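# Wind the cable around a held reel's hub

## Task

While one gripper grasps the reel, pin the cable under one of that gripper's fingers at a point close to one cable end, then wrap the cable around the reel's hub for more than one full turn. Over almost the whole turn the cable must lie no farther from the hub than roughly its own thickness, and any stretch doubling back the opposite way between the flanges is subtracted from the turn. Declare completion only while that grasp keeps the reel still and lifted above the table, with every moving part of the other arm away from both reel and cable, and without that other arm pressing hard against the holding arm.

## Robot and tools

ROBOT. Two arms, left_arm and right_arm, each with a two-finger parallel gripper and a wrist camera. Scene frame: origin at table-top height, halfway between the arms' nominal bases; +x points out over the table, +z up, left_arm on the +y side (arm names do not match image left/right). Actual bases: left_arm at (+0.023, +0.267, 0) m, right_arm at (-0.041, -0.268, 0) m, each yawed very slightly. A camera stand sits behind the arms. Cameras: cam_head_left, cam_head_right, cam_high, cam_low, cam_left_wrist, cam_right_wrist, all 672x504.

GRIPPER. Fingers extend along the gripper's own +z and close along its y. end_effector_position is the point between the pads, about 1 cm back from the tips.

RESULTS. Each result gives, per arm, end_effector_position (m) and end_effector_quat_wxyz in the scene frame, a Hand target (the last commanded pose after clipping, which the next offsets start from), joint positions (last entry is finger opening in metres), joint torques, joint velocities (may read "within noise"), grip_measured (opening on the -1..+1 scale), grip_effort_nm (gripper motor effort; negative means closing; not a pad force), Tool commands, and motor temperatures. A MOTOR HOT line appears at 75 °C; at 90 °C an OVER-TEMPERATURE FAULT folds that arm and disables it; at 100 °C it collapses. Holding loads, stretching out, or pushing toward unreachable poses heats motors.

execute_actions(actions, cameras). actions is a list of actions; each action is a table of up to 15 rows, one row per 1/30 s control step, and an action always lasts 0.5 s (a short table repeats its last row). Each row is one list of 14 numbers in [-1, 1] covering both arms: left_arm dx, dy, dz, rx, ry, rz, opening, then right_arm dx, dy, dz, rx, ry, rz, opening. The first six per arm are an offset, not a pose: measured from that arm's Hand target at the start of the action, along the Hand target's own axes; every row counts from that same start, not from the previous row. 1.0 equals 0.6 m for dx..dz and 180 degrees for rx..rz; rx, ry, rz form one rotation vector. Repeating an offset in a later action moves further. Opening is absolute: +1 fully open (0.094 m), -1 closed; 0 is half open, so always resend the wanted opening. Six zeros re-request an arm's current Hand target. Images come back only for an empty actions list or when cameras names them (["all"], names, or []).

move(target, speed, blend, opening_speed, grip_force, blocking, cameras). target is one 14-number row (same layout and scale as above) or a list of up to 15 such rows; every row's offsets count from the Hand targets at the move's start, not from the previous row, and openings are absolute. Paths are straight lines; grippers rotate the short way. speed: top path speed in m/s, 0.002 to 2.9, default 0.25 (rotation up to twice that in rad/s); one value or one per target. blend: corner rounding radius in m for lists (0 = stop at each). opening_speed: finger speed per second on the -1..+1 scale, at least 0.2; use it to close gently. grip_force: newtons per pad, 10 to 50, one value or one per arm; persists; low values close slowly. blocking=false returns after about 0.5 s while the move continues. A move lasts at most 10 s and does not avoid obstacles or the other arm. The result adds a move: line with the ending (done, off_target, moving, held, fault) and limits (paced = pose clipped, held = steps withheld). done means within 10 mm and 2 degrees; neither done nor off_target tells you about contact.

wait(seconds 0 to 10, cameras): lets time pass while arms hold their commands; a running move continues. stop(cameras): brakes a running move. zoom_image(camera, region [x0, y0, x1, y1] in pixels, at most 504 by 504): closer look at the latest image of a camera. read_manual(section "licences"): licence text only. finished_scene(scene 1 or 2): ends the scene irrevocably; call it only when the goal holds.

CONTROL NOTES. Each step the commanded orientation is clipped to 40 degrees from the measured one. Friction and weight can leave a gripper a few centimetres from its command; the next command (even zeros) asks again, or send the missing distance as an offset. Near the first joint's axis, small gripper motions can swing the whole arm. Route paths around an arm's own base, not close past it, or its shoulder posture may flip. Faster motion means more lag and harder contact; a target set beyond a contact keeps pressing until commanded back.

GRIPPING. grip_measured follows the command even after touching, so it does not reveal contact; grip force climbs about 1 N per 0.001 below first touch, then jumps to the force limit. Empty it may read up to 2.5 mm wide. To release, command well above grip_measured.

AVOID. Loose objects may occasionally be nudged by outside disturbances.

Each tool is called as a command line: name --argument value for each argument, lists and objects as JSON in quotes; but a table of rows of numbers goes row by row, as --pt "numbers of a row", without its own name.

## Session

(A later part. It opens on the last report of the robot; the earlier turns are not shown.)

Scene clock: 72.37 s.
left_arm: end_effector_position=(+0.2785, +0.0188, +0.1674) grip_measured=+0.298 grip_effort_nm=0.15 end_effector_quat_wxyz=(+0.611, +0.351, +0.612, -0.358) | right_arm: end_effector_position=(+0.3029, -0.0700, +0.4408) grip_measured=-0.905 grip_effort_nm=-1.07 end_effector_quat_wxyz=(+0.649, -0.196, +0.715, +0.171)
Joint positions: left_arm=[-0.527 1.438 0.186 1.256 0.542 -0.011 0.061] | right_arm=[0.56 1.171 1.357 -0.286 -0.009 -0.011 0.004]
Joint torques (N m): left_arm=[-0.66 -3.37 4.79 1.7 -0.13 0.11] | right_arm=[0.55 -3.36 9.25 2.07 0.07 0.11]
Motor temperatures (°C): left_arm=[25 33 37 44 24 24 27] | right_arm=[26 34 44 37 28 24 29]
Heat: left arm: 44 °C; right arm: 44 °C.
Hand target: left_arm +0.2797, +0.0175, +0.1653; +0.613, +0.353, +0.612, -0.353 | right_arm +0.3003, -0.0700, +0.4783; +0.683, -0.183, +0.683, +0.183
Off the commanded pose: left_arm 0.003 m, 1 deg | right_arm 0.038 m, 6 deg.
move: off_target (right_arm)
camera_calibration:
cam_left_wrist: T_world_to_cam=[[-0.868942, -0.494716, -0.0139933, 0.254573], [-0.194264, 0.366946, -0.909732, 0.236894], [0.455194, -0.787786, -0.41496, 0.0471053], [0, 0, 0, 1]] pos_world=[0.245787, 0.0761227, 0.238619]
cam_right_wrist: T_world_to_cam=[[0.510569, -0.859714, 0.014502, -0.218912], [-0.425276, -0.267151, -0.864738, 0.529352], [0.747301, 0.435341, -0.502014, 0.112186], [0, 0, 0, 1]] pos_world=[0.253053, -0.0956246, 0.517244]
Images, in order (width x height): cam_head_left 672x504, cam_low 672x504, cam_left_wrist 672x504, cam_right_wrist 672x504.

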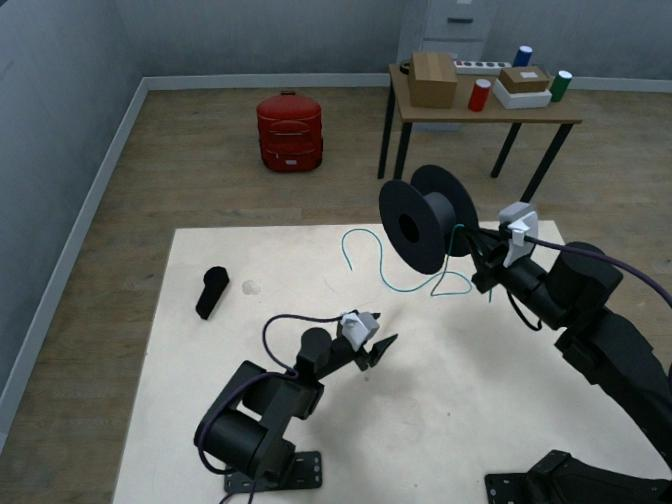

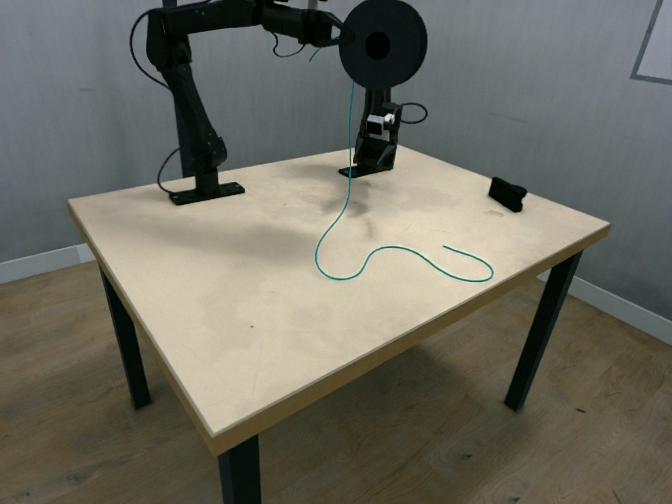

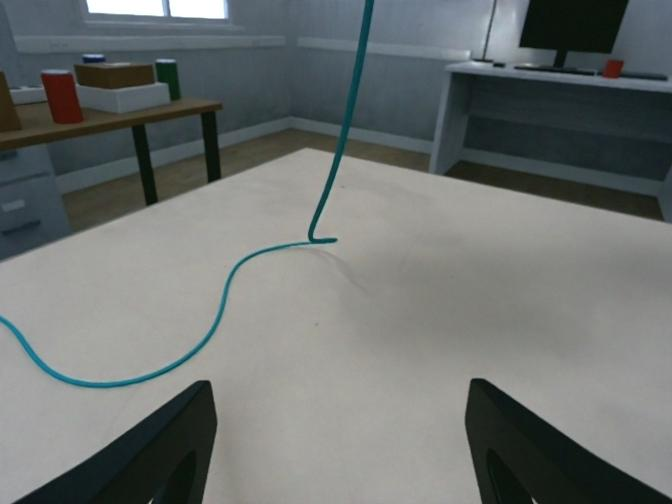

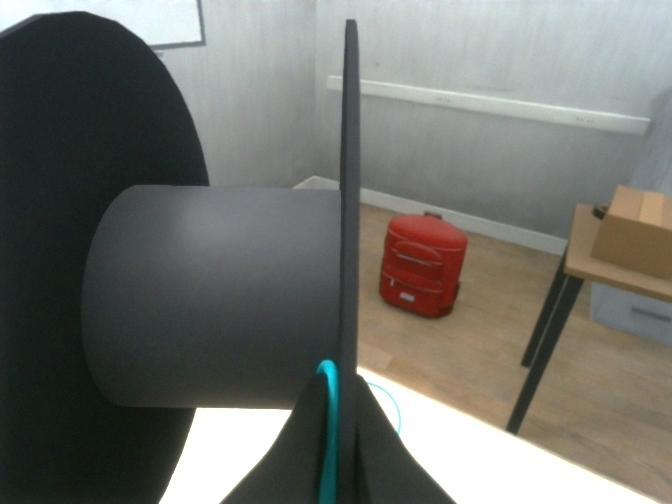

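move --target '[0.03,0,0.14,0,0,0,0.3,0,0,0,0,0,0,-1]' --speed 0.15 --cameras '["cam_left_wrist","cam_low"]'

Scene clock: 74.13 s.
left_arm: end_effector_position=(+0.3184, -0.0519, +0.1496) grip_measured=+0.298 grip_effort_nm=0.15 end_effector_quat_wxyz=(+0.610, +0.352, +0.613, -0.358) | right_arm: end_effector_position=(+0.3029, -0.0700, +0.4408) grip_measured=-0.905 grip_effort_nm=-1.07 end_effector_quat_wxyz=(+0.649, -0.196, +0.715, +0.171)
Joint positions: left_arm=[-0.688 1.799 0.447 1.353 0.383 -0.01 0.061] | right_arm=[0.56 1.171 1.357 -0.286 -0.009 -0.011 0.004]
Joint torques (N m): left_arm=[-0.59 -5.98 5.45 1.74 -0.09 0.09] | right_arm=[0.53 -3.37 9.26 2.08 0.06 0.11]
Heat: left arm: 45 °C; right arm: 44 °C.
Hand target: left_arm +0.3219, -0.0552, +0.1473; +0.613, +0.353, +0.613, -0.353 | right_arm +0.3003, -0.0700, +0.4783; +0.683, -0.183, +0.683, +0.183
Off the commanded pose: left_arm 0.005 m, 1 deg | right_arm 0.038 m, 6 deg.
move: off_target (right_arm)
camera_calibration:
cam_left_wrist: T_world_to_cam=[[-0.870131, -0.492636, -0.0134955, 0.254278], [-0.195266, 0.369779, -0.908369, 0.254605], [0.452485, -0.787765, -0.417951, -0.0327442], [0, 0, 0, 1]] pos_world=[0.285787, 0.00532435, 0.221021]
Images, in order (width x height): cam_low 672x504, cam_left_wrist 672x504.

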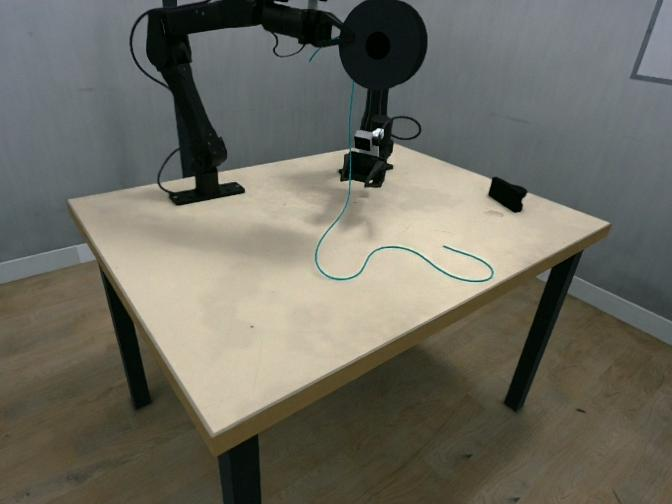

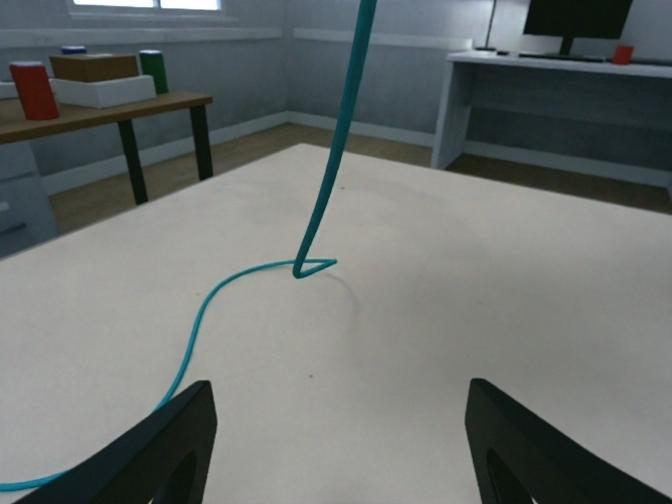

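move --pt "-0.045 0.02 0.118 0 0 0 0.3 0 0 0 0 0 0 -1" --pt "-0.045 0.02 0.118 0 0 0 -1 0 0 0 0 0 0 -1" --speed 0.12 --cameras '["cam_left_wrist","cam_low"]'

Scene clock: 76.30 s.
left_arm: end_effector_position=(+0.3636, -0.1049, +0.1864) grip_measured=-0.964 grip_effort_nm=-1.01 end_effector_quat_wxyz=(+0.621, +0.350, +0.602, -0.360) | right_arm: end_effector_position=(+0.3029, -0.0700, +0.4408) grip_measured=-0.905 grip_effort_nm=-1.07 end_effector_quat_wxyz=(+0.649, -0.196, +0.715, +0.171)
Joint positions: left_arm=[-0.729 1.867 0.759 1.141 0.341 -0.009 0.002] | right_arm=[0.56 1.171 1.357 -0.286 -0.009 -0.011 0.004]
Joint torques (N m): left_arm=[-0.73 -7.32 6.87 1.49 -0.16 0.09] | right_arm=[0.54 -3.36 9.24 2.08 0.06 0.11]
Heat: left arm: 44 °C; right arm: 44 °C.
Hand target: left_arm +0.3678, -0.1104, +0.1745; +0.613, +0.353, +0.612, -0.353 | right_arm +0.3003, -0.0700, +0.4783; +0.683, -0.183, +0.683, +0.183
Off the commanded pose: left_arm 0.014 m, 2 deg | right_arm 0.038 m, 6 deg.
move: off_target (left_arm, right_arm); target 2's new opening was sent with left_arm's hand 0.014 m and 2 deg from that target
camera_calibration:
cam_left_wrist: T_world_to_cam=[[-0.86911, -0.494006, -0.0246121, 0.269671], [-0.173192, 0.350553, -0.92039, 0.308652], [0.463306, -0.795657, -0.390227, -0.0894812], [0, 0, 0, 1]] pos_world=[0.329287, -0.0461762, 0.255799]
Images, in order (width x height): cam_low 672x504, cam_left_wrist 672x504.

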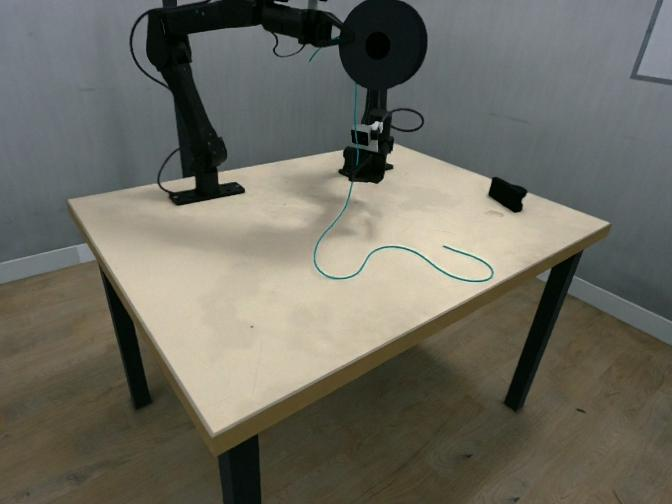

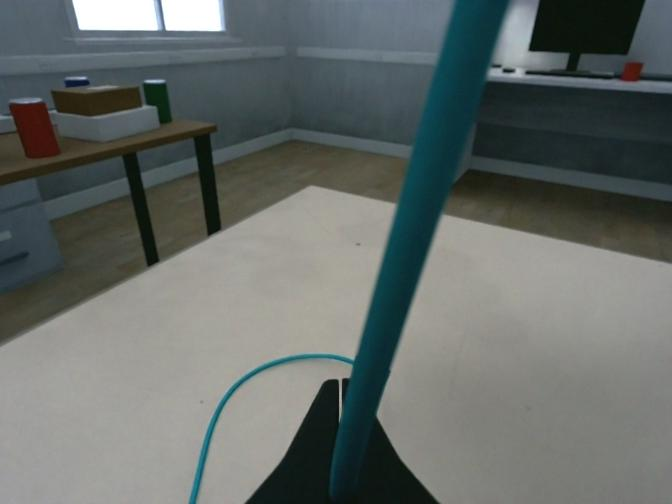

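move --pt "0 0 0 0 0 0 -0.72 0 0 0 0 0 0 -1" --pt "0.1 0 0.03 0 0 0 -0.72 0 0 0 0 0 0 -1" --pt "0.1 0 0.03 0 0 0 -1 0 0 0 0 0 0 -1" --speed 0.1 --cameras '["cam_left_wrist","cam_low"]'

Scene clock: 79.03 s.
left_arm: end_effector_position=(+0.3748, -0.1221, +0.1209) grip_measured=-0.981 grip_effort_nm=-0.99 end_effector_quat_wxyz=(+0.612, +0.352, +0.612, -0.358) | right_arm: end_effector_position=(+0.3029, -0.0700, +0.4408) grip_measured=-0.905 grip_effort_nm=-1.07 end_effector_quat_wxyz=(+0.649, -0.196, +0.715, +0.171)
Joint positions: left_arm=[-0.745 2.132 0.813 1.325 0.324 -0.009 0.001] | right_arm=[0.56 1.171 1.357 -0.286 -0.009 -0.011 0.004]
Joint torques (N m): left_arm=[-0.75 -8.99 5.65 1.78 -0.15 0.09] | right_arm=[0.54 -3.36 9.26 2.07 0.07 0.11]
Heat: left arm: 45 °C; right arm: 44 °C.
Hand target: left_arm +0.3768, -0.1260, +0.1144; +0.613, +0.353, +0.612, -0.353 | right_arm +0.3003, -0.0700, +0.4783; +0.683, -0.183, +0.683, +0.183
Off the commanded pose: left_arm 0.008 m, 1 deg | right_arm 0.038 m, 6 deg.
move: off_target (right_arm)
camera_calibration:
cam_left_wrist: T_world_to_cam=[[-0.869336, -0.493986, -0.0152748, 0.268248], [-0.192455, 0.366833, -0.910162, 0.264254], [0.455211, -0.788297, -0.413971, -0.127046], [0, 0, 0, 1]] pos_world=[0.341887, -0.0645767, 0.192018]
Images, in order (width x height): cam_low 672x504, cam_left_wrist 672x504.

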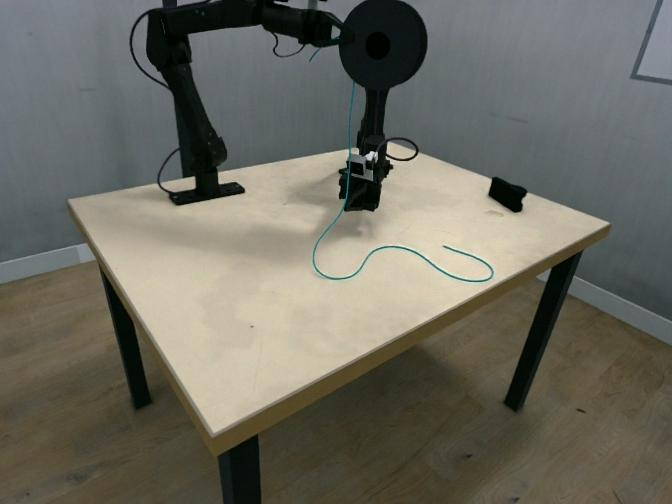

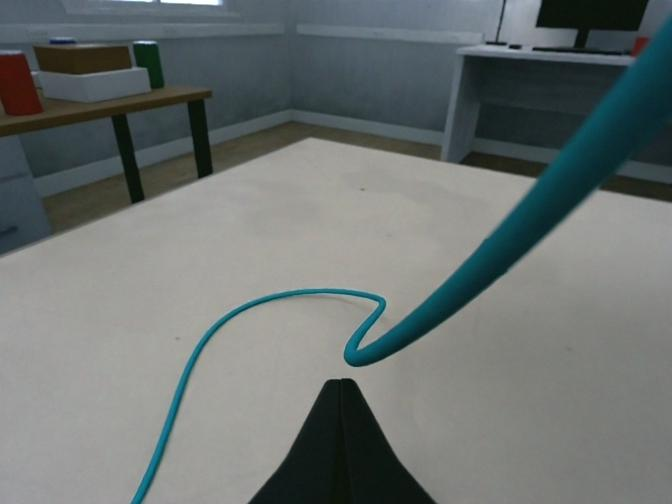

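move --pt "0 0 0 0 0 0 0.1 0 0 0 0 0 0 -1" --pt "-0.03 -0.013 0.06 0 0 0 0.1 0 0 0 0 0 0 -1" --pt "-0.03 -0.013 0.06 0 0 0 -1 0 0 0 0 0 0 -1" --speed 0.1 --cameras '["cam_left_wrist","cam_low"]'

Scene clock: 81.57 s.
left_arm: end_effector_position=(+0.3842, -0.1567, +0.1479) grip_measured=-0.951 grip_effort_nm=-1.01 end_effector_quat_wxyz=(+0.622, +0.350, +0.600, -0.362) | right_arm: end_effector_position=(+0.3029, -0.0701, +0.4408) grip_measured=-0.905 grip_effort_nm=-1.07 end_effector_quat_wxyz=(+0.649, -0.196, +0.715, +0.171)
Joint positions: left_arm=[-0.795 2.132 0.958 1.211 0.277 -0.009 0.002] | right_arm=[0.56 1.171 1.357 -0.286 -0.009 -0.011 0.004]
Joint torques (N m): left_arm=[-0.54 -9.35 6.53 1.5 -0.16 0.09] | right_arm=[0.55 -3.37 9.24 2.07 0.07 0.11]
Heat: left arm: 45 °C; right arm: 44 °C.
Hand target: left_arm +0.3880, -0.1612, +0.1325; +0.613, +0.353, +0.612, -0.353 | right_arm +0.3003, -0.0700, +0.4783; +0.683, -0.183, +0.683, +0.183
Off the commanded pose: left_arm 0.017 m, 2 deg | right_arm 0.038 m, 6 deg.
move: off_target (left_arm, right_arm); target 3's new opening was sent with left_arm's hand 0.017 m and 2 deg from that target
camera_calibration:
cam_left_wrist: T_world_to_cam=[[-0.870582, -0.491453, -0.0236745, 0.261877], [-0.171106, 0.347516, -0.92193, 0.29385], [0.461312, -0.798565, -0.386632, -0.155475], [0, 0, 0, 1]] pos_world=[0.349988, -0.0975741, 0.216998]
Images, in order (width x height): cam_low 672x504, cam_left_wrist 672x504.

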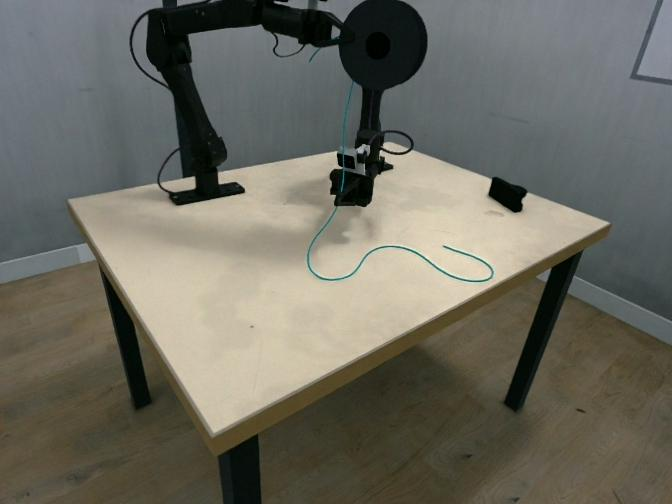

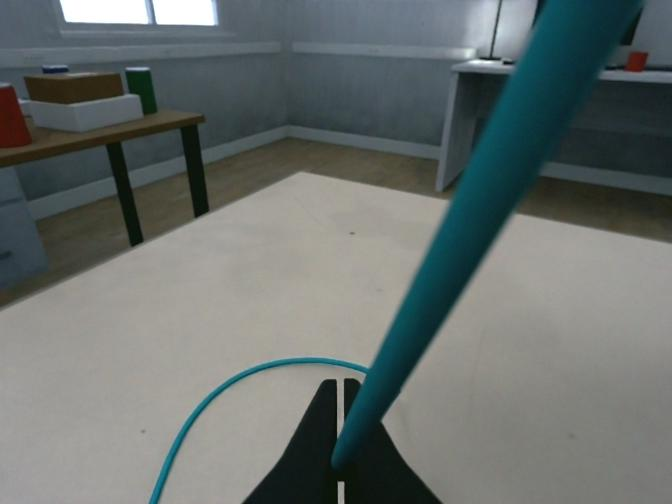

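move --pt "-0.03 0.097 -0.244 0 0 0 -1 0.1 -0.11 0.09 0 0 0 -1" --pt "-0.196 -0.02 -0.329 0 0 0 -1 0.1 -0.11 0.09 0 0 0 -1" --pt "-0.446 -0.053 -0.311 0 0 0 -1 0.1 -0.11 0.09 0 0 0 -1" --speed 0.15 --blend '[0.03,0.03,0]' --cameras '["cam_left_wrist","cam_low","cam_head_left","cam_right_wrist"]'

Scene clock: 86.20 s.
left_arm: end_effector_position=(+0.2670, -0.0141, +0.3968) grip_measured=-0.951 grip_effort_nm=-1.01 end_effector_quat_wxyz=(+0.613, +0.351, +0.612, -0.357) | right_arm: end_effector_position=(+0.3791, -0.1000, +0.4054) grip_measured=-0.905 grip_effort_nm=-1.07 end_effector_quat_wxyz=(+0.663, -0.185, +0.703, +0.176)
Joint positions: left_arm=[-0.703 1.015 0.985 0.036 0.364 -0.009 0.002] | right_arm=[0.332 1.327 1.267 0.001 -0.228 -0.011 0.004]
Joint torques (N m): left_arm=[-0.8 -2.59 8.61 1.53 -0.17 0.08] | right_arm=[-0.57 -5.03 5.68 2.18 -0.17 0.09]
Heat: left arm: 44 °C; right arm: 43 °C.
Hand target: left_arm +0.2670, -0.0154, +0.3998; +0.613, +0.353, +0.613, -0.353 | right_arm +0.3801, -0.1002, +0.4184; +0.683, -0.183, +0.683, +0.183
Off the commanded pose: left_arm 0.003 m, 0 deg | right_arm 0.013 m, 3 deg.
move: off_target (right_arm)
camera_calibration:
cam_left_wrist: T_world_to_cam=[[-0.868004, -0.496281, -0.0165658, 0.232214], [-0.192102, 0.366379, -0.910419, 0.455004], [0.457893, -0.787065, -0.413355, 0.120298], [0, 0, 0, 1]] pos_world=[0.233886, 0.0432214, 0.467817]
cam_right_wrist: T_world_to_cam=[[0.501847, -0.864953, 0.00252808, -0.275402], [-0.400694, -0.235072, -0.885542, 0.525408], [0.766547, 0.443393, -0.464552, 0.0288509], [0, 0, 0, 1]] pos_world=[0.326622, -0.127493, 0.47937]
Images, in order (width x height): cam_head_left 672x504, cam_low 672x504, cam_left_wrist 672x504, cam_right_wrist 672x504.

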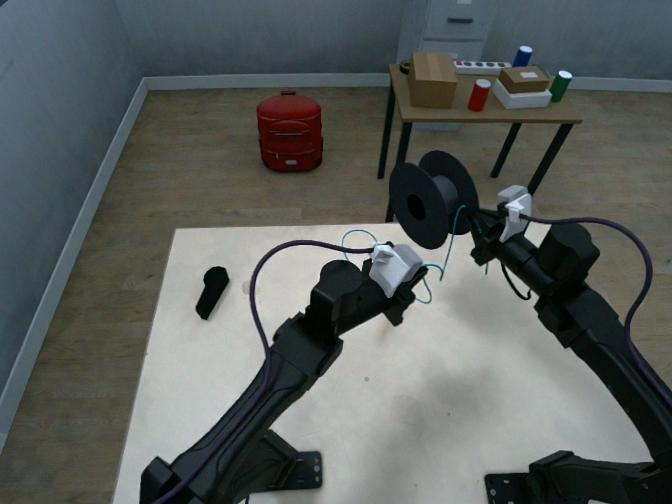

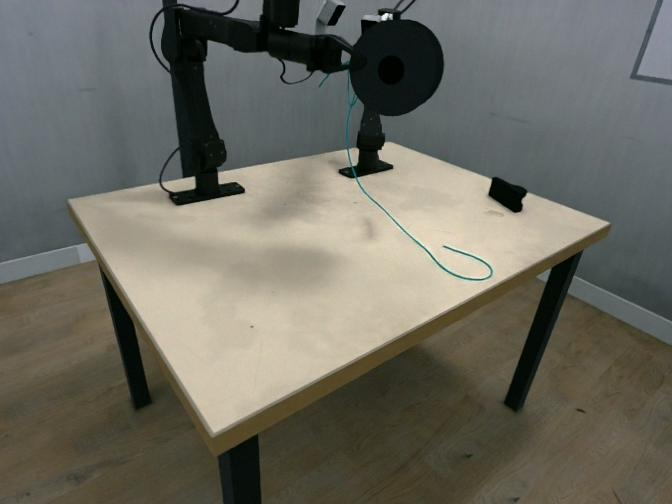

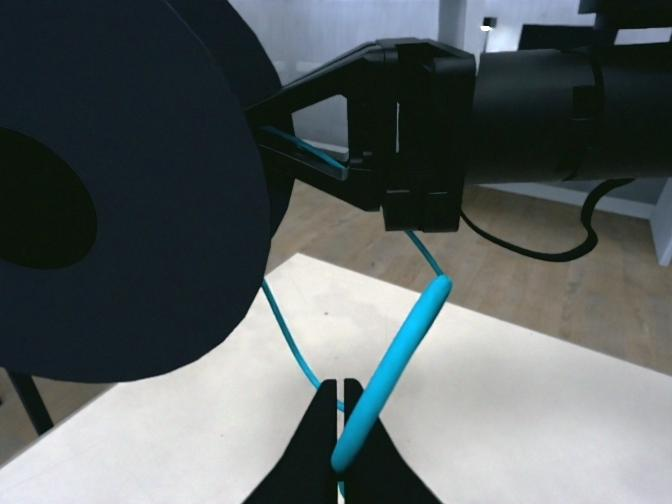

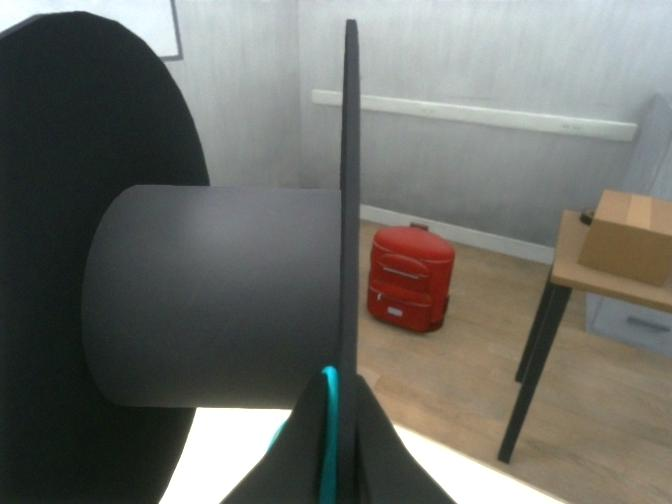

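move --pt "-0.233 0.083 0.033 0 0 0 -1 0 0 0 0 0 0 -1" --pt "-0.308 0.233 0.15 0 0 0 -1 0 0 0 0 0 0 -1" --speed 0.12 --blend '[0.03,0]' --cameras '["cam_left_wrist","cam_low","cam_head_left","cam_right_wrist"]'

Scene clock: 89.70 s.
left_arm: end_effector_position=(+0.4258, -0.0211, +0.5947) grip_measured=-0.951 grip_effort_nm=-1.01 end_effector_quat_wxyz=(+0.646, +0.338, +0.585, -0.355) | right_arm: end_effector_position=(+0.3791, -0.1000, +0.4056) grip_measured=-0.905 grip_effort_nm=-1.07 end_effector_quat_wxyz=(+0.664, -0.185, +0.703, +0.176)
Joint positions: left_arm=[-0.429 2.045 2.85 -0.699 0.611 -0.04 0.002] | right_arm=[0.332 1.327 1.267 0.001 -0.228 -0.011 0.004]
Joint torques (N m): left_arm=[0.57 -8.28 5.53 1.35 0.07 -0.09] | right_arm=[-0.57 -5.03 5.65 2.17 -0.17 0.09]
Heat: left arm: 44 °C; right arm: 43 °C.
Hand target: left_arm +0.4328, -0.0232, +0.5849; +0.613, +0.353, +0.612, -0.353 | right_arm +0.3801, -0.1002, +0.4184; +0.683, -0.183, +0.683, +0.183
Off the commanded pose: left_arm 0.013 m, 5 deg | right_arm 0.013 m, 3 deg.
elbow stopped short (left arm): the move would have taken joint 3 (elbow) straighter than the controller allows.
move: off_target (left_arm, right_arm)
camera_calibration:
cam_left_wrist: T_world_to_cam=[[-0.853687, -0.518884, -0.0444716, 0.379891], [-0.139955, 0.310832, -0.940104, 0.662564], [0.501628, -0.796331, -0.337974, 0.0603145], [0, 0, 0, 1]] pos_world=[0.386782, 0.0392034, 0.660159]
cam_right_wrist: T_world_to_cam=[[0.501845, -0.864953, 0.00277112, -0.275519], [-0.399971, -0.234901, -0.885914, 0.525551], [0.766925, 0.443483, -0.463841, 0.0284905], [0, 0, 0, 1]] pos_world=[0.326623, -0.127493, 0.479572]
Images, in order (width x height): cam_head_left 672x504, cam_low 672x504, cam_left_wrist 672x504, cam_right_wrist 672x504.

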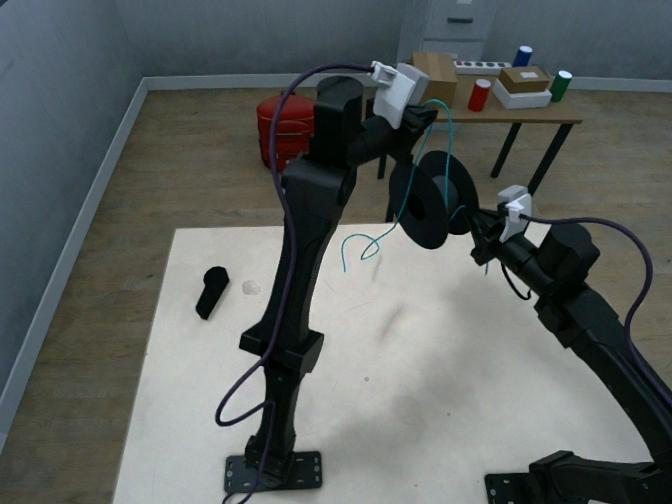

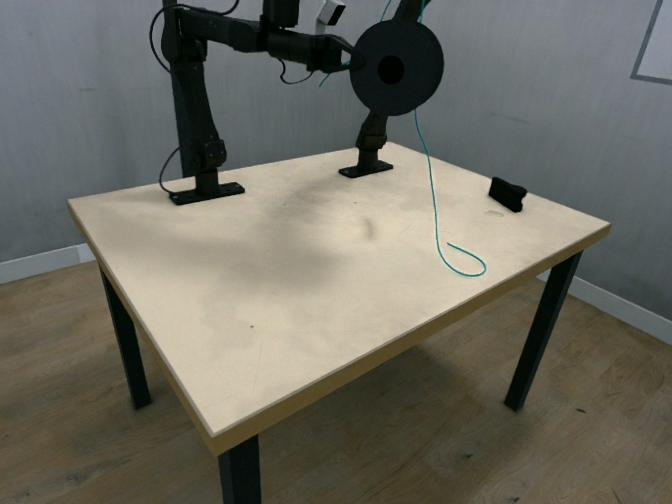

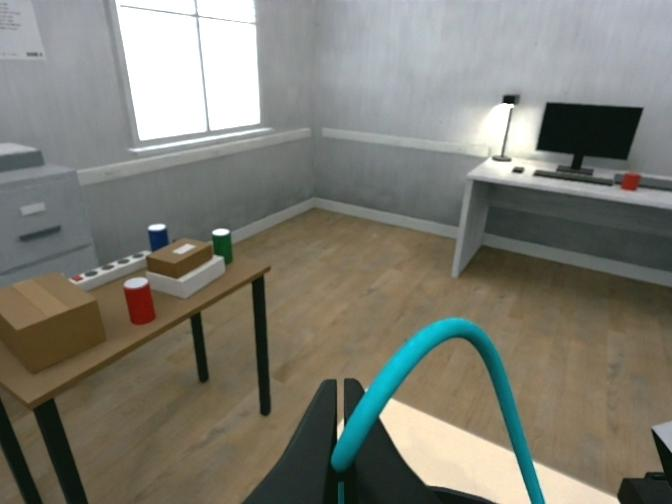

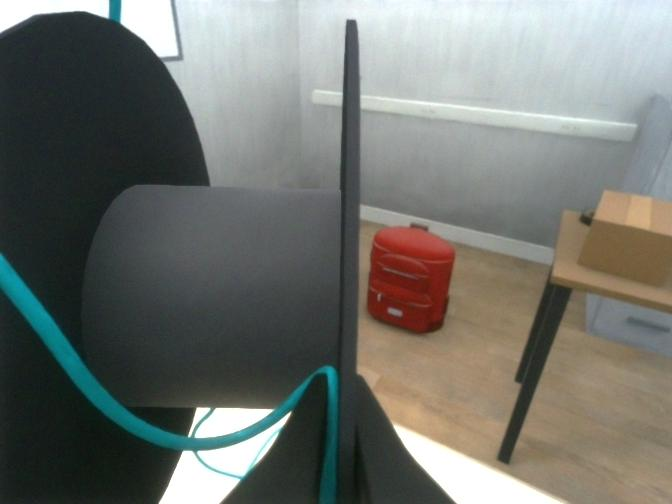

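move --pt "0.025 0.06 -0.061 0 0 0 -1 0 0.058 -0.1 0 0 0 -1" --pt "0.192 0.177 -0.062 0 0 0 -1 0 0.058 -0.1 0 0 0 -1" --pt "0.408 0.177 -0.062 0 0 0 -1 0 0.058 -0.1 0 0 0 -1" --speed 0.13 --blend '[0.03,0.03,0]' --cameras '["cam_left_wrist","cam_low","cam_head_left","cam_right_wrist"]'

Scene clock: 93.33 s.
left_arm: end_effector_position=(+0.5127, +0.0594, +0.3347) grip_measured=-0.951 grip_effort_nm=-1.01 end_effector_quat_wxyz=(+0.609, +0.350, +0.618, -0.353) | right_arm: end_effector_position=(+0.3173, -0.0988, +0.3984) grip_measured=-0.905 grip_effort_nm=-1.07 end_effector_quat_wxyz=(+0.658, -0.190, +0.707, +0.177)
Joint positions: left_arm=[-0.149 1.807 1.415 0.378 0.909 0.002 0.002] | right_arm=[0.412 1.109 1.115 -0.079 -0.157 -0.01 0.004]
Joint torques (N m): left_arm=[0.55 -13.04 5.52 1.53 0.1 -0.05] | right_arm=[0.53 -5.08 5.53 2.08 0.04 0.1]
Heat: left arm: 44 °C; right arm: 42 °C.
Hand target: left_arm +0.5063, +0.0621, +0.3400; +0.613, +0.353, +0.612, -0.353 | right_arm +0.3107, -0.1000, +0.4182; +0.683, -0.183, +0.683, +0.183
Off the commanded pose: left_arm 0.009 m, 1 deg | right_arm 0.021 m, 4 deg.
move: off_target (right_arm)
camera_calibration:
cam_left_wrist: T_world_to_cam=[[-0.863743, -0.503739, -0.0139694, 0.478383], [-0.203678, 0.374327, -0.904652, 0.422352], [0.460937, -0.778541, -0.425923, 0.0421722], [0, 0, 0, 1]] pos_world=[0.479785, 0.115715, 0.406726]
cam_right_wrist: T_world_to_cam=[[0.509553, -0.860432, 0.00357037, -0.2458], [-0.408994, -0.245855, -0.878794, 0.493546], [0.75702, 0.446332, -0.477188, 0.0807396], [0, 0, 0, 1]] pos_world=[0.265984, -0.12619, 0.473131]
Images, in order (width x height): cam_head_left 672x504, cam_low 672x504, cam_left_wrist 672x504, cam_right_wrist 672x504.

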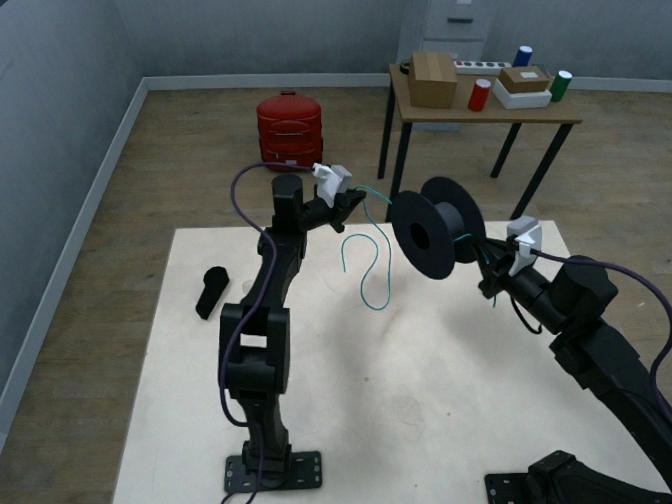

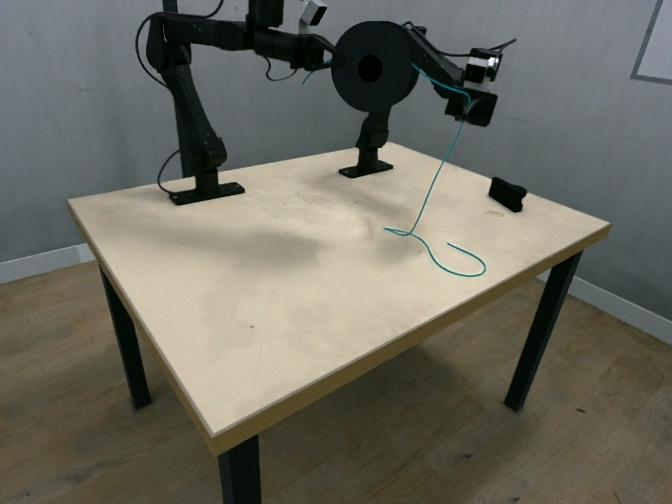

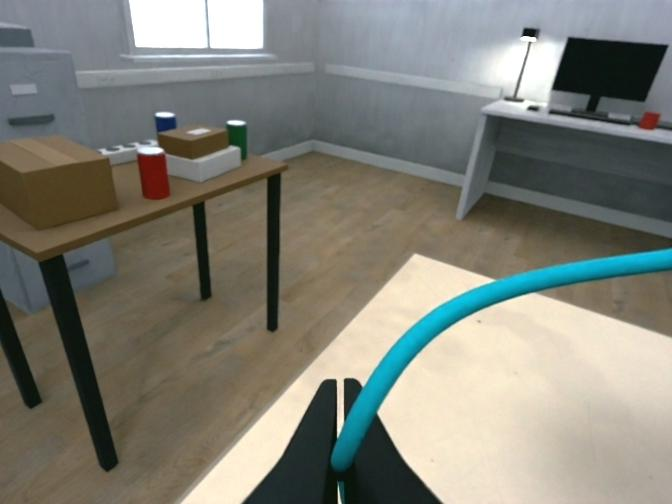

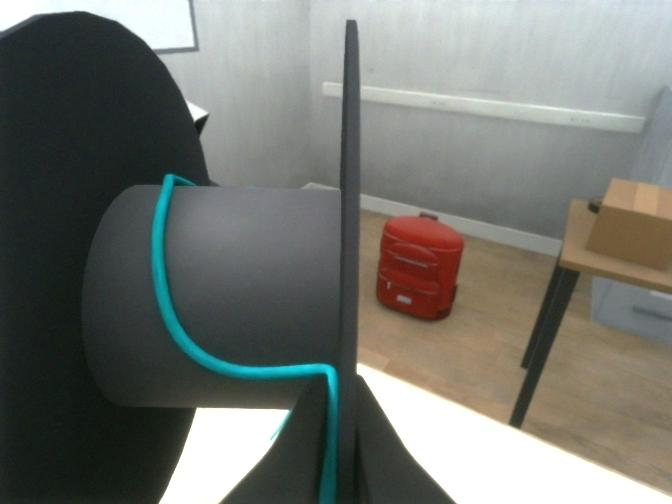

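move --pt "0 0 0 0 0 0 -0.75 0 0 0 0 0 0 -1" --pt "0.2 -0.08 0.02 0 0 0 -0.75 0 0 0 0 0 0 -1" --pt "0.2 -0.08 0.02 0 0 0 -1 0 0 0 0 0 0 -1" --speed 0.12 --cameras '["cam_left_wrist","cam_low","cam_head_left","cam_right_wrist"]'

Scene clock: 96.77 s.
left_arm: end_effector_position=(+0.4694, +0.0290, +0.2369) grip_measured=-0.944 grip_effort_nm=-1.01 end_effector_quat_wxyz=(+0.623, +0.359, +0.600, -0.351) | right_arm: end_effector_position=(+0.3172, -0.0988, +0.3970) grip_measured=-0.905 grip_effort_nm=-1.07 end_effector_quat_wxyz=(+0.656, -0.190, +0.709, +0.177)
Joint positions: left_arm=[-0.244 1.831 0.986 0.879 0.825 0.001 0.003] | right_arm=[0.412 1.109 1.115 -0.085 -0.157 -0.01 0.004]
Joint torques (N m): left_arm=[-0.47 -8.27 4.79 1.58 -0.13 -0.04] | right_arm=[0.49 -5.15 5.55 2.12 0.04 0.1]
Heat: left arm: 44 °C; right arm: 42 °C.
Hand target: left_arm +0.4708, +0.0276, +0.2199; +0.613, +0.353, +0.612, -0.353 | right_arm +0.3107, -0.1000, +0.4182; +0.683, -0.183, +0.683, +0.183
Off the commanded pose: left_arm 0.017 m, 2 deg | right_arm 0.022 m, 4 deg.
move: off_target (left_arm, right_arm); target 3's new opening was sent with left_arm's hand 0.017 m and 2 deg from that target
camera_calibration:
cam_left_wrist: T_world_to_cam=[[-0.867983, -0.494099, -0.0497216, 0.434475], [-0.156802, 0.367695, -0.916632, 0.317455], [0.471189, -0.787824, -0.396629, -0.0146276], [0, 0, 0, 1]] pos_world=[0.433787, 0.0864232, 0.30679]
cam_right_wrist: T_world_to_cam=[[0.509563, -0.860429, 0.00260495, -0.245409], [-0.413664, -0.247632, -0.876106, 0.492549], [0.754472, 0.445353, -0.482112, 0.0828715], [0, 0, 0, 1]] pos_world=[0.266276, -0.126093, 0.472117]
Images, in order (width x height): cam_head_left 672x504, cam_low 672x504, cam_left_wrist 672x504, cam_right_wrist 672x504.

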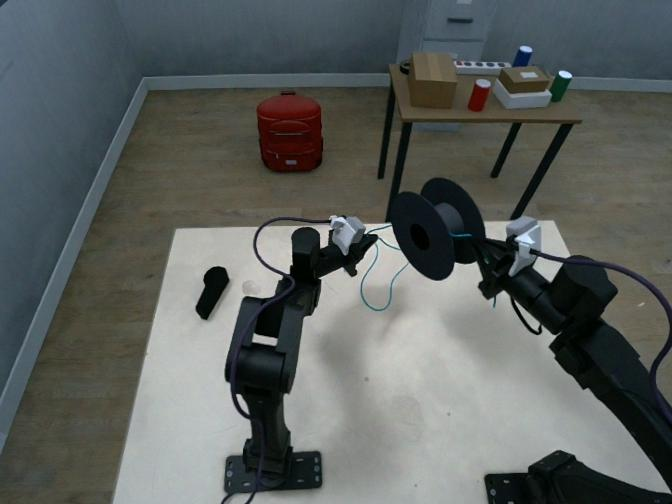

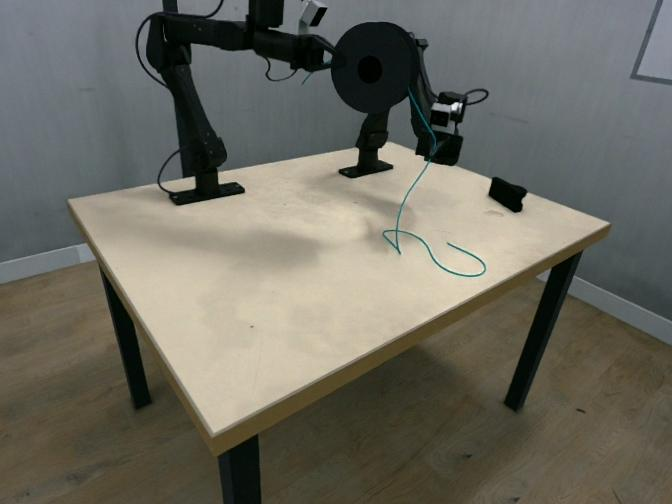

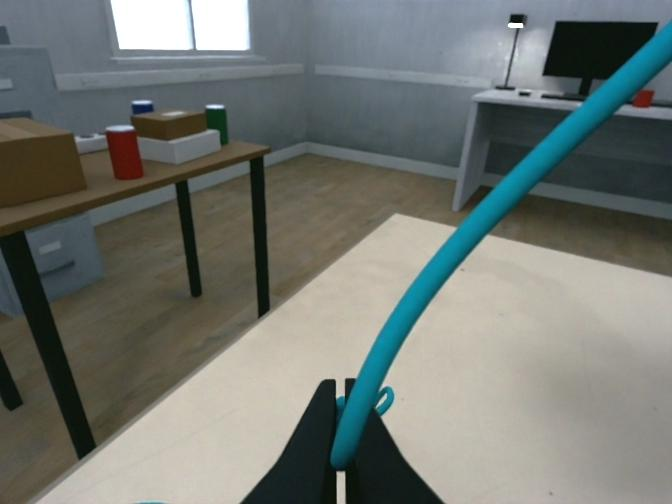

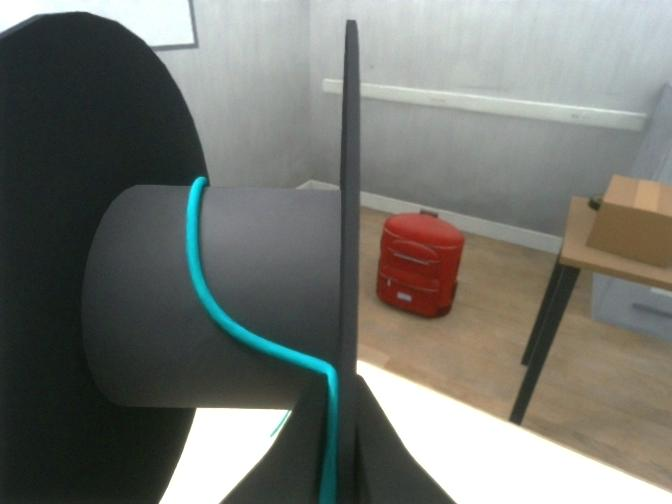

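move --pt "0 0 0 0 0 0 -0.75 0 0 0 0 0 0 -1" --pt "0.12 -0.05 0.015 0 0 0 -0.75 0 0 0 0 0 0 -1" --pt "0.12 -0.05 0.015 0 0 0 -1 0 0 0 0 0 0 -1" --speed 0.12 --cameras '["cam_left_wrist","cam_low","cam_right_wrist"]'

Scene clock: 99.63 s.
left_arm: end_effector_position=(+0.4503, +0.0057, +0.1630) grip_measured=-0.981 grip_effort_nm=-0.99 end_effector_quat_wxyz=(+0.622, +0.357, +0.601, -0.352) | right_arm: end_effector_position=(+0.3173, -0.0989, +0.3969) grip_measured=-0.905 grip_effort_nm=-1.07 end_effector_quat_wxyz=(+0.655, -0.190, +0.709, +0.177)
Joint positions: left_arm=[-0.32 2.005 0.84 1.195 0.748 0.001 0.001] | right_arm=[0.412 1.109 1.115 -0.086 -0.157 -0.01 0.004]
Joint torques (N m): left_arm=[-0.51 -8.58 3.93 1.63 -0.13 -0.03] | right_arm=[0.51 -5.14 5.5 2.12 0.04 0.1]
Heat: left arm: 44 °C; right arm: 41 °C.
Hand target: left_arm +0.4494, +0.0048, +0.1480; +0.613, +0.353, +0.612, -0.353 | right_arm +0.3108, -0.1001, +0.4182; +0.683, -0.183, +0.683, +0.183
Off the commanded pose: left_arm 0.015 m, 2 deg | right_arm 0.022 m, 4 deg.
move: off_target (left_arm, right_arm); target 3's new opening was sent with left_arm's hand 0.015 m and 2 deg from that target
camera_calibration:
cam_left_wrist: T_world_to_cam=[[-0.867811, -0.494832, -0.0452357, 0.401949], [-0.16106, 0.36624, -0.916476, 0.257124], [0.470069, -0.788042, -0.397525, -0.0526693], [0, 0, 0, 1]] pos_world=[0.414987, 0.0632227, 0.232893]
cam_right_wrist: T_world_to_cam=[[0.50922, -0.860633, 0.00259568, -0.24539], [-0.414104, -0.247659, -0.87589, 0.492514], [0.754462, 0.444946, -0.482504, 0.0828835], [0, 0, 0, 1]] pos_world=[0.266377, -0.126094, 0.472016]
Images, in order (width x height): cam_low 672x504, cam_left_wrist 672x504, cam_right_wrist 672x504.

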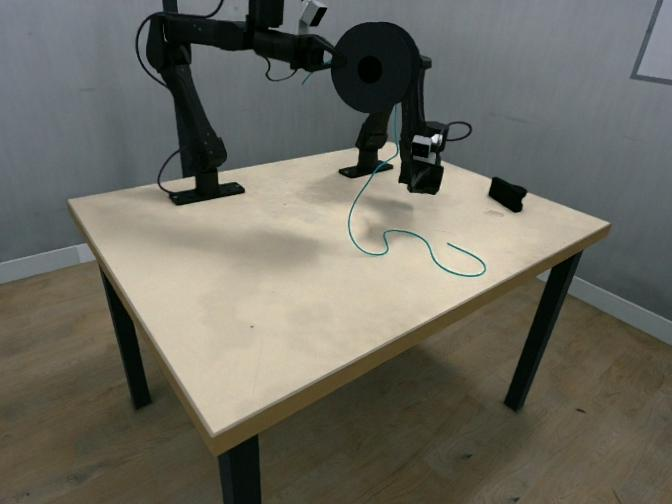

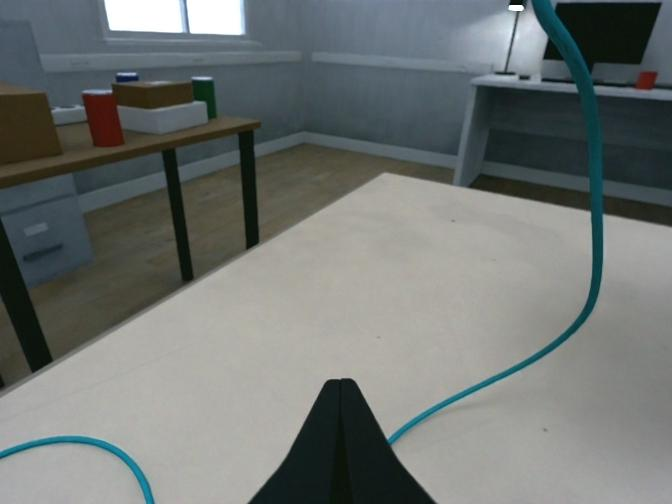

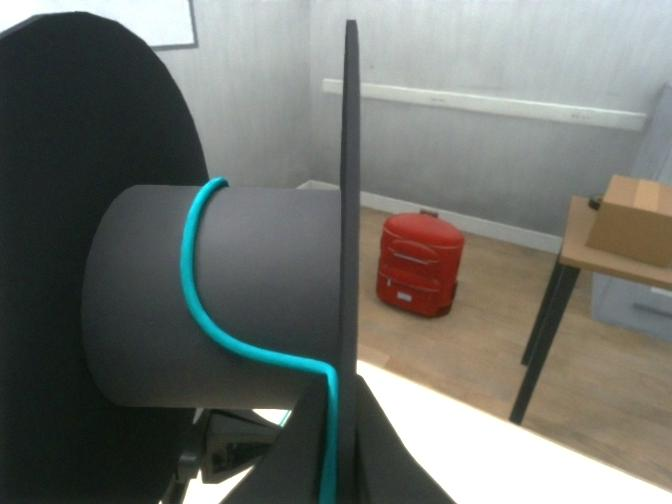

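move --pt "0 0 -0.1 0 0 0 0.3 0 0 0 0 0 0 -1" --pt "-0.07 -0.145 -0.1 0 0 0 0.3 0 0 0 0 0 0 -1" --pt "-0.07 -0.145 0.03 0 0 0 0.3 0 0 0 0 0 0 -1" --speed 0.15 --cameras '["cam_left_wrist","cam_low"]'

Scene clock: 103.33 s.
left_arm: end_effector_position=(+0.3774, -0.0506, +0.1976) grip_measured=+0.298 grip_effort_nm=0.15 end_effector_quat_wxyz=(+0.619, +0.354, +0.603, -0.357) | right_arm: end_effector_position=(+0.3173, -0.0989, +0.3969) grip_measured=-0.905 grip_effort_nm=-1.07 end_effector_quat_wxyz=(+0.655, -0.190, +0.709, +0.177)
Joint positions: left_arm=[-0.565 1.759 0.688 1.096 0.506 -0.004 0.061] | right_arm=[0.412 1.109 1.115 -0.086 -0.157 -0.01 0.004]
Joint torques (N m): left_arm=[-0.49 -6.82 7.05 1.43 -0.19 0.03] | right_arm=[0.51 -5.12 5.53 2.12 0.05 0.1]
Heat: left arm: 44 °C; right arm: 41 °C.
Hand target: left_arm +0.3830, -0.0544, +0.1898; +0.613, +0.353, +0.612, -0.353 | right_arm +0.3108, -0.1001, +0.4182; +0.683, -0.183, +0.683, +0.183
Off the commanded pose: left_arm 0.010 m, 1 deg | right_arm 0.022 m, 4 deg.
move: off_target (right_arm)
camera_calibration:
cam_left_wrist: T_world_to_cam=[[-0.869898, -0.492225, -0.0315092, 0.310538], [-0.1708, 0.36055, -0.916968, 0.301303], [0.462715, -0.792287, -0.397714, -0.0464407], [0, 0, 0, 1]] pos_world=[0.343087, 0.00742498, 0.2676]
Images, in order (width x height): cam_low 672x504, cam_left_wrist 672x504.

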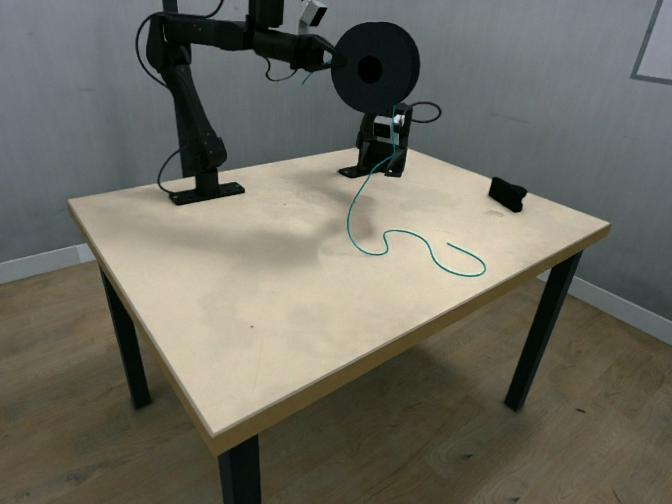

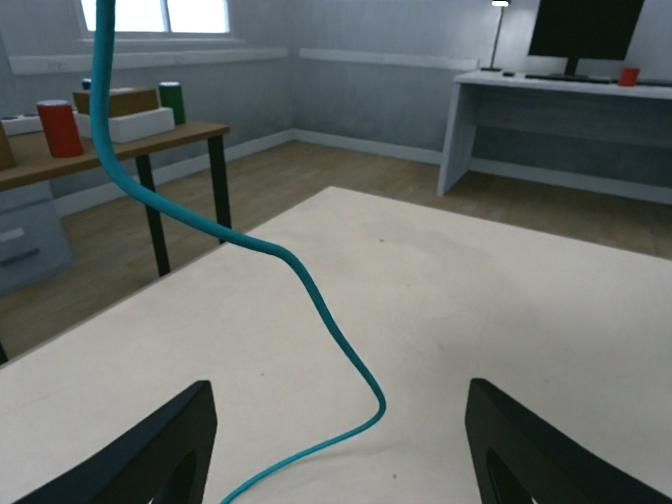

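move --pt "0 0.005 0.115 0 0 0 0.3 0 0 0 0 0 0 -1" --pt "0 0.005 0.115 0 0 0 -1 0 0 0 0 0 0 -1" --speed 0.12 --cameras '["cam_left_wrist","cam_low"]'

Scene clock: 105.13 s.
left_arm: end_effector_position=(+0.4149, -0.1076, +0.2015) grip_measured=-0.965 grip_effort_nm=-1.01 end_effector_quat_wxyz=(+0.621, +0.353, +0.602, -0.358) | right_arm: end_effector_position=(+0.3173, -0.0989, +0.3969) grip_measured=-0.905 grip_effort_nm=-1.07 end_effector_quat_wxyz=(+0.655, -0.190, +0.709, +0.177)
Joint positions: left_arm=[-0.644 1.942 0.962 1.009 0.427 -0.004 0.002] | right_arm=[0.412 1.109 1.115 -0.086 -0.157 -0.01 0.004]
Joint torques (N m): left_arm=[-0.57 -8.59 7.53 1.48 -0.15 0.03] | right_arm=[0.51 -5.15 5.52 2.13 0.05 0.1]
Motor temperatures (°C): left_arm=[25 37 37 44 24 24 27] | right_arm=[26 34 41 42 28 24 29]
Heat: left arm: 44 °C; right arm: 42 °C.
Hand target: left_arm +0.4202, -0.1126, +0.1899; +0.613, +0.353, +0.612, -0.353 | right_arm +0.3108, -0.1001, +0.4182; +0.683, -0.183, +0.683, +0.183
Off the commanded pose: left_arm 0.014 m, 2 deg | right_arm 0.022 m, 4 deg.
move: off_target (left_arm, right_arm); target 2's new opening was sent with left_arm's hand 0.014 m and 2 deg from that target
camera_calibration:
cam_left_wrist: T_world_to_cam=[[-0.869467, -0.492994, -0.0313565, 0.314855], [-0.169214, 0.356868, -0.918701, 0.330993], [0.464104, -0.793475, -0.393707, -0.108859], [0, 0, 0, 1]] pos_world=[0.380287, -0.0492755, 0.271098]
Images, in order (width x height): cam_low 672x504, cam_left_wrist 672x504.

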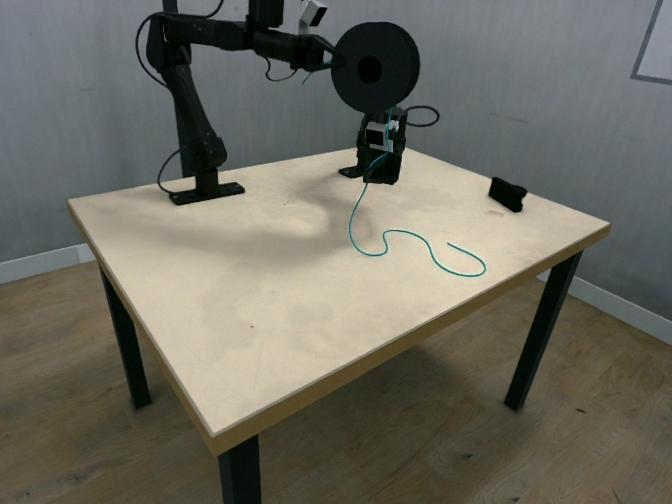

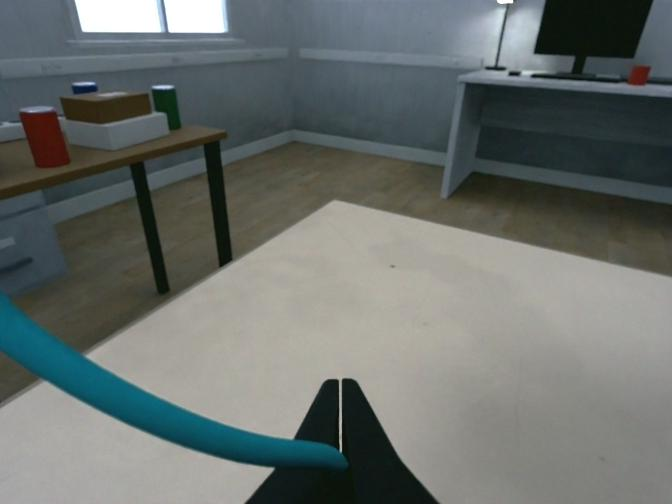

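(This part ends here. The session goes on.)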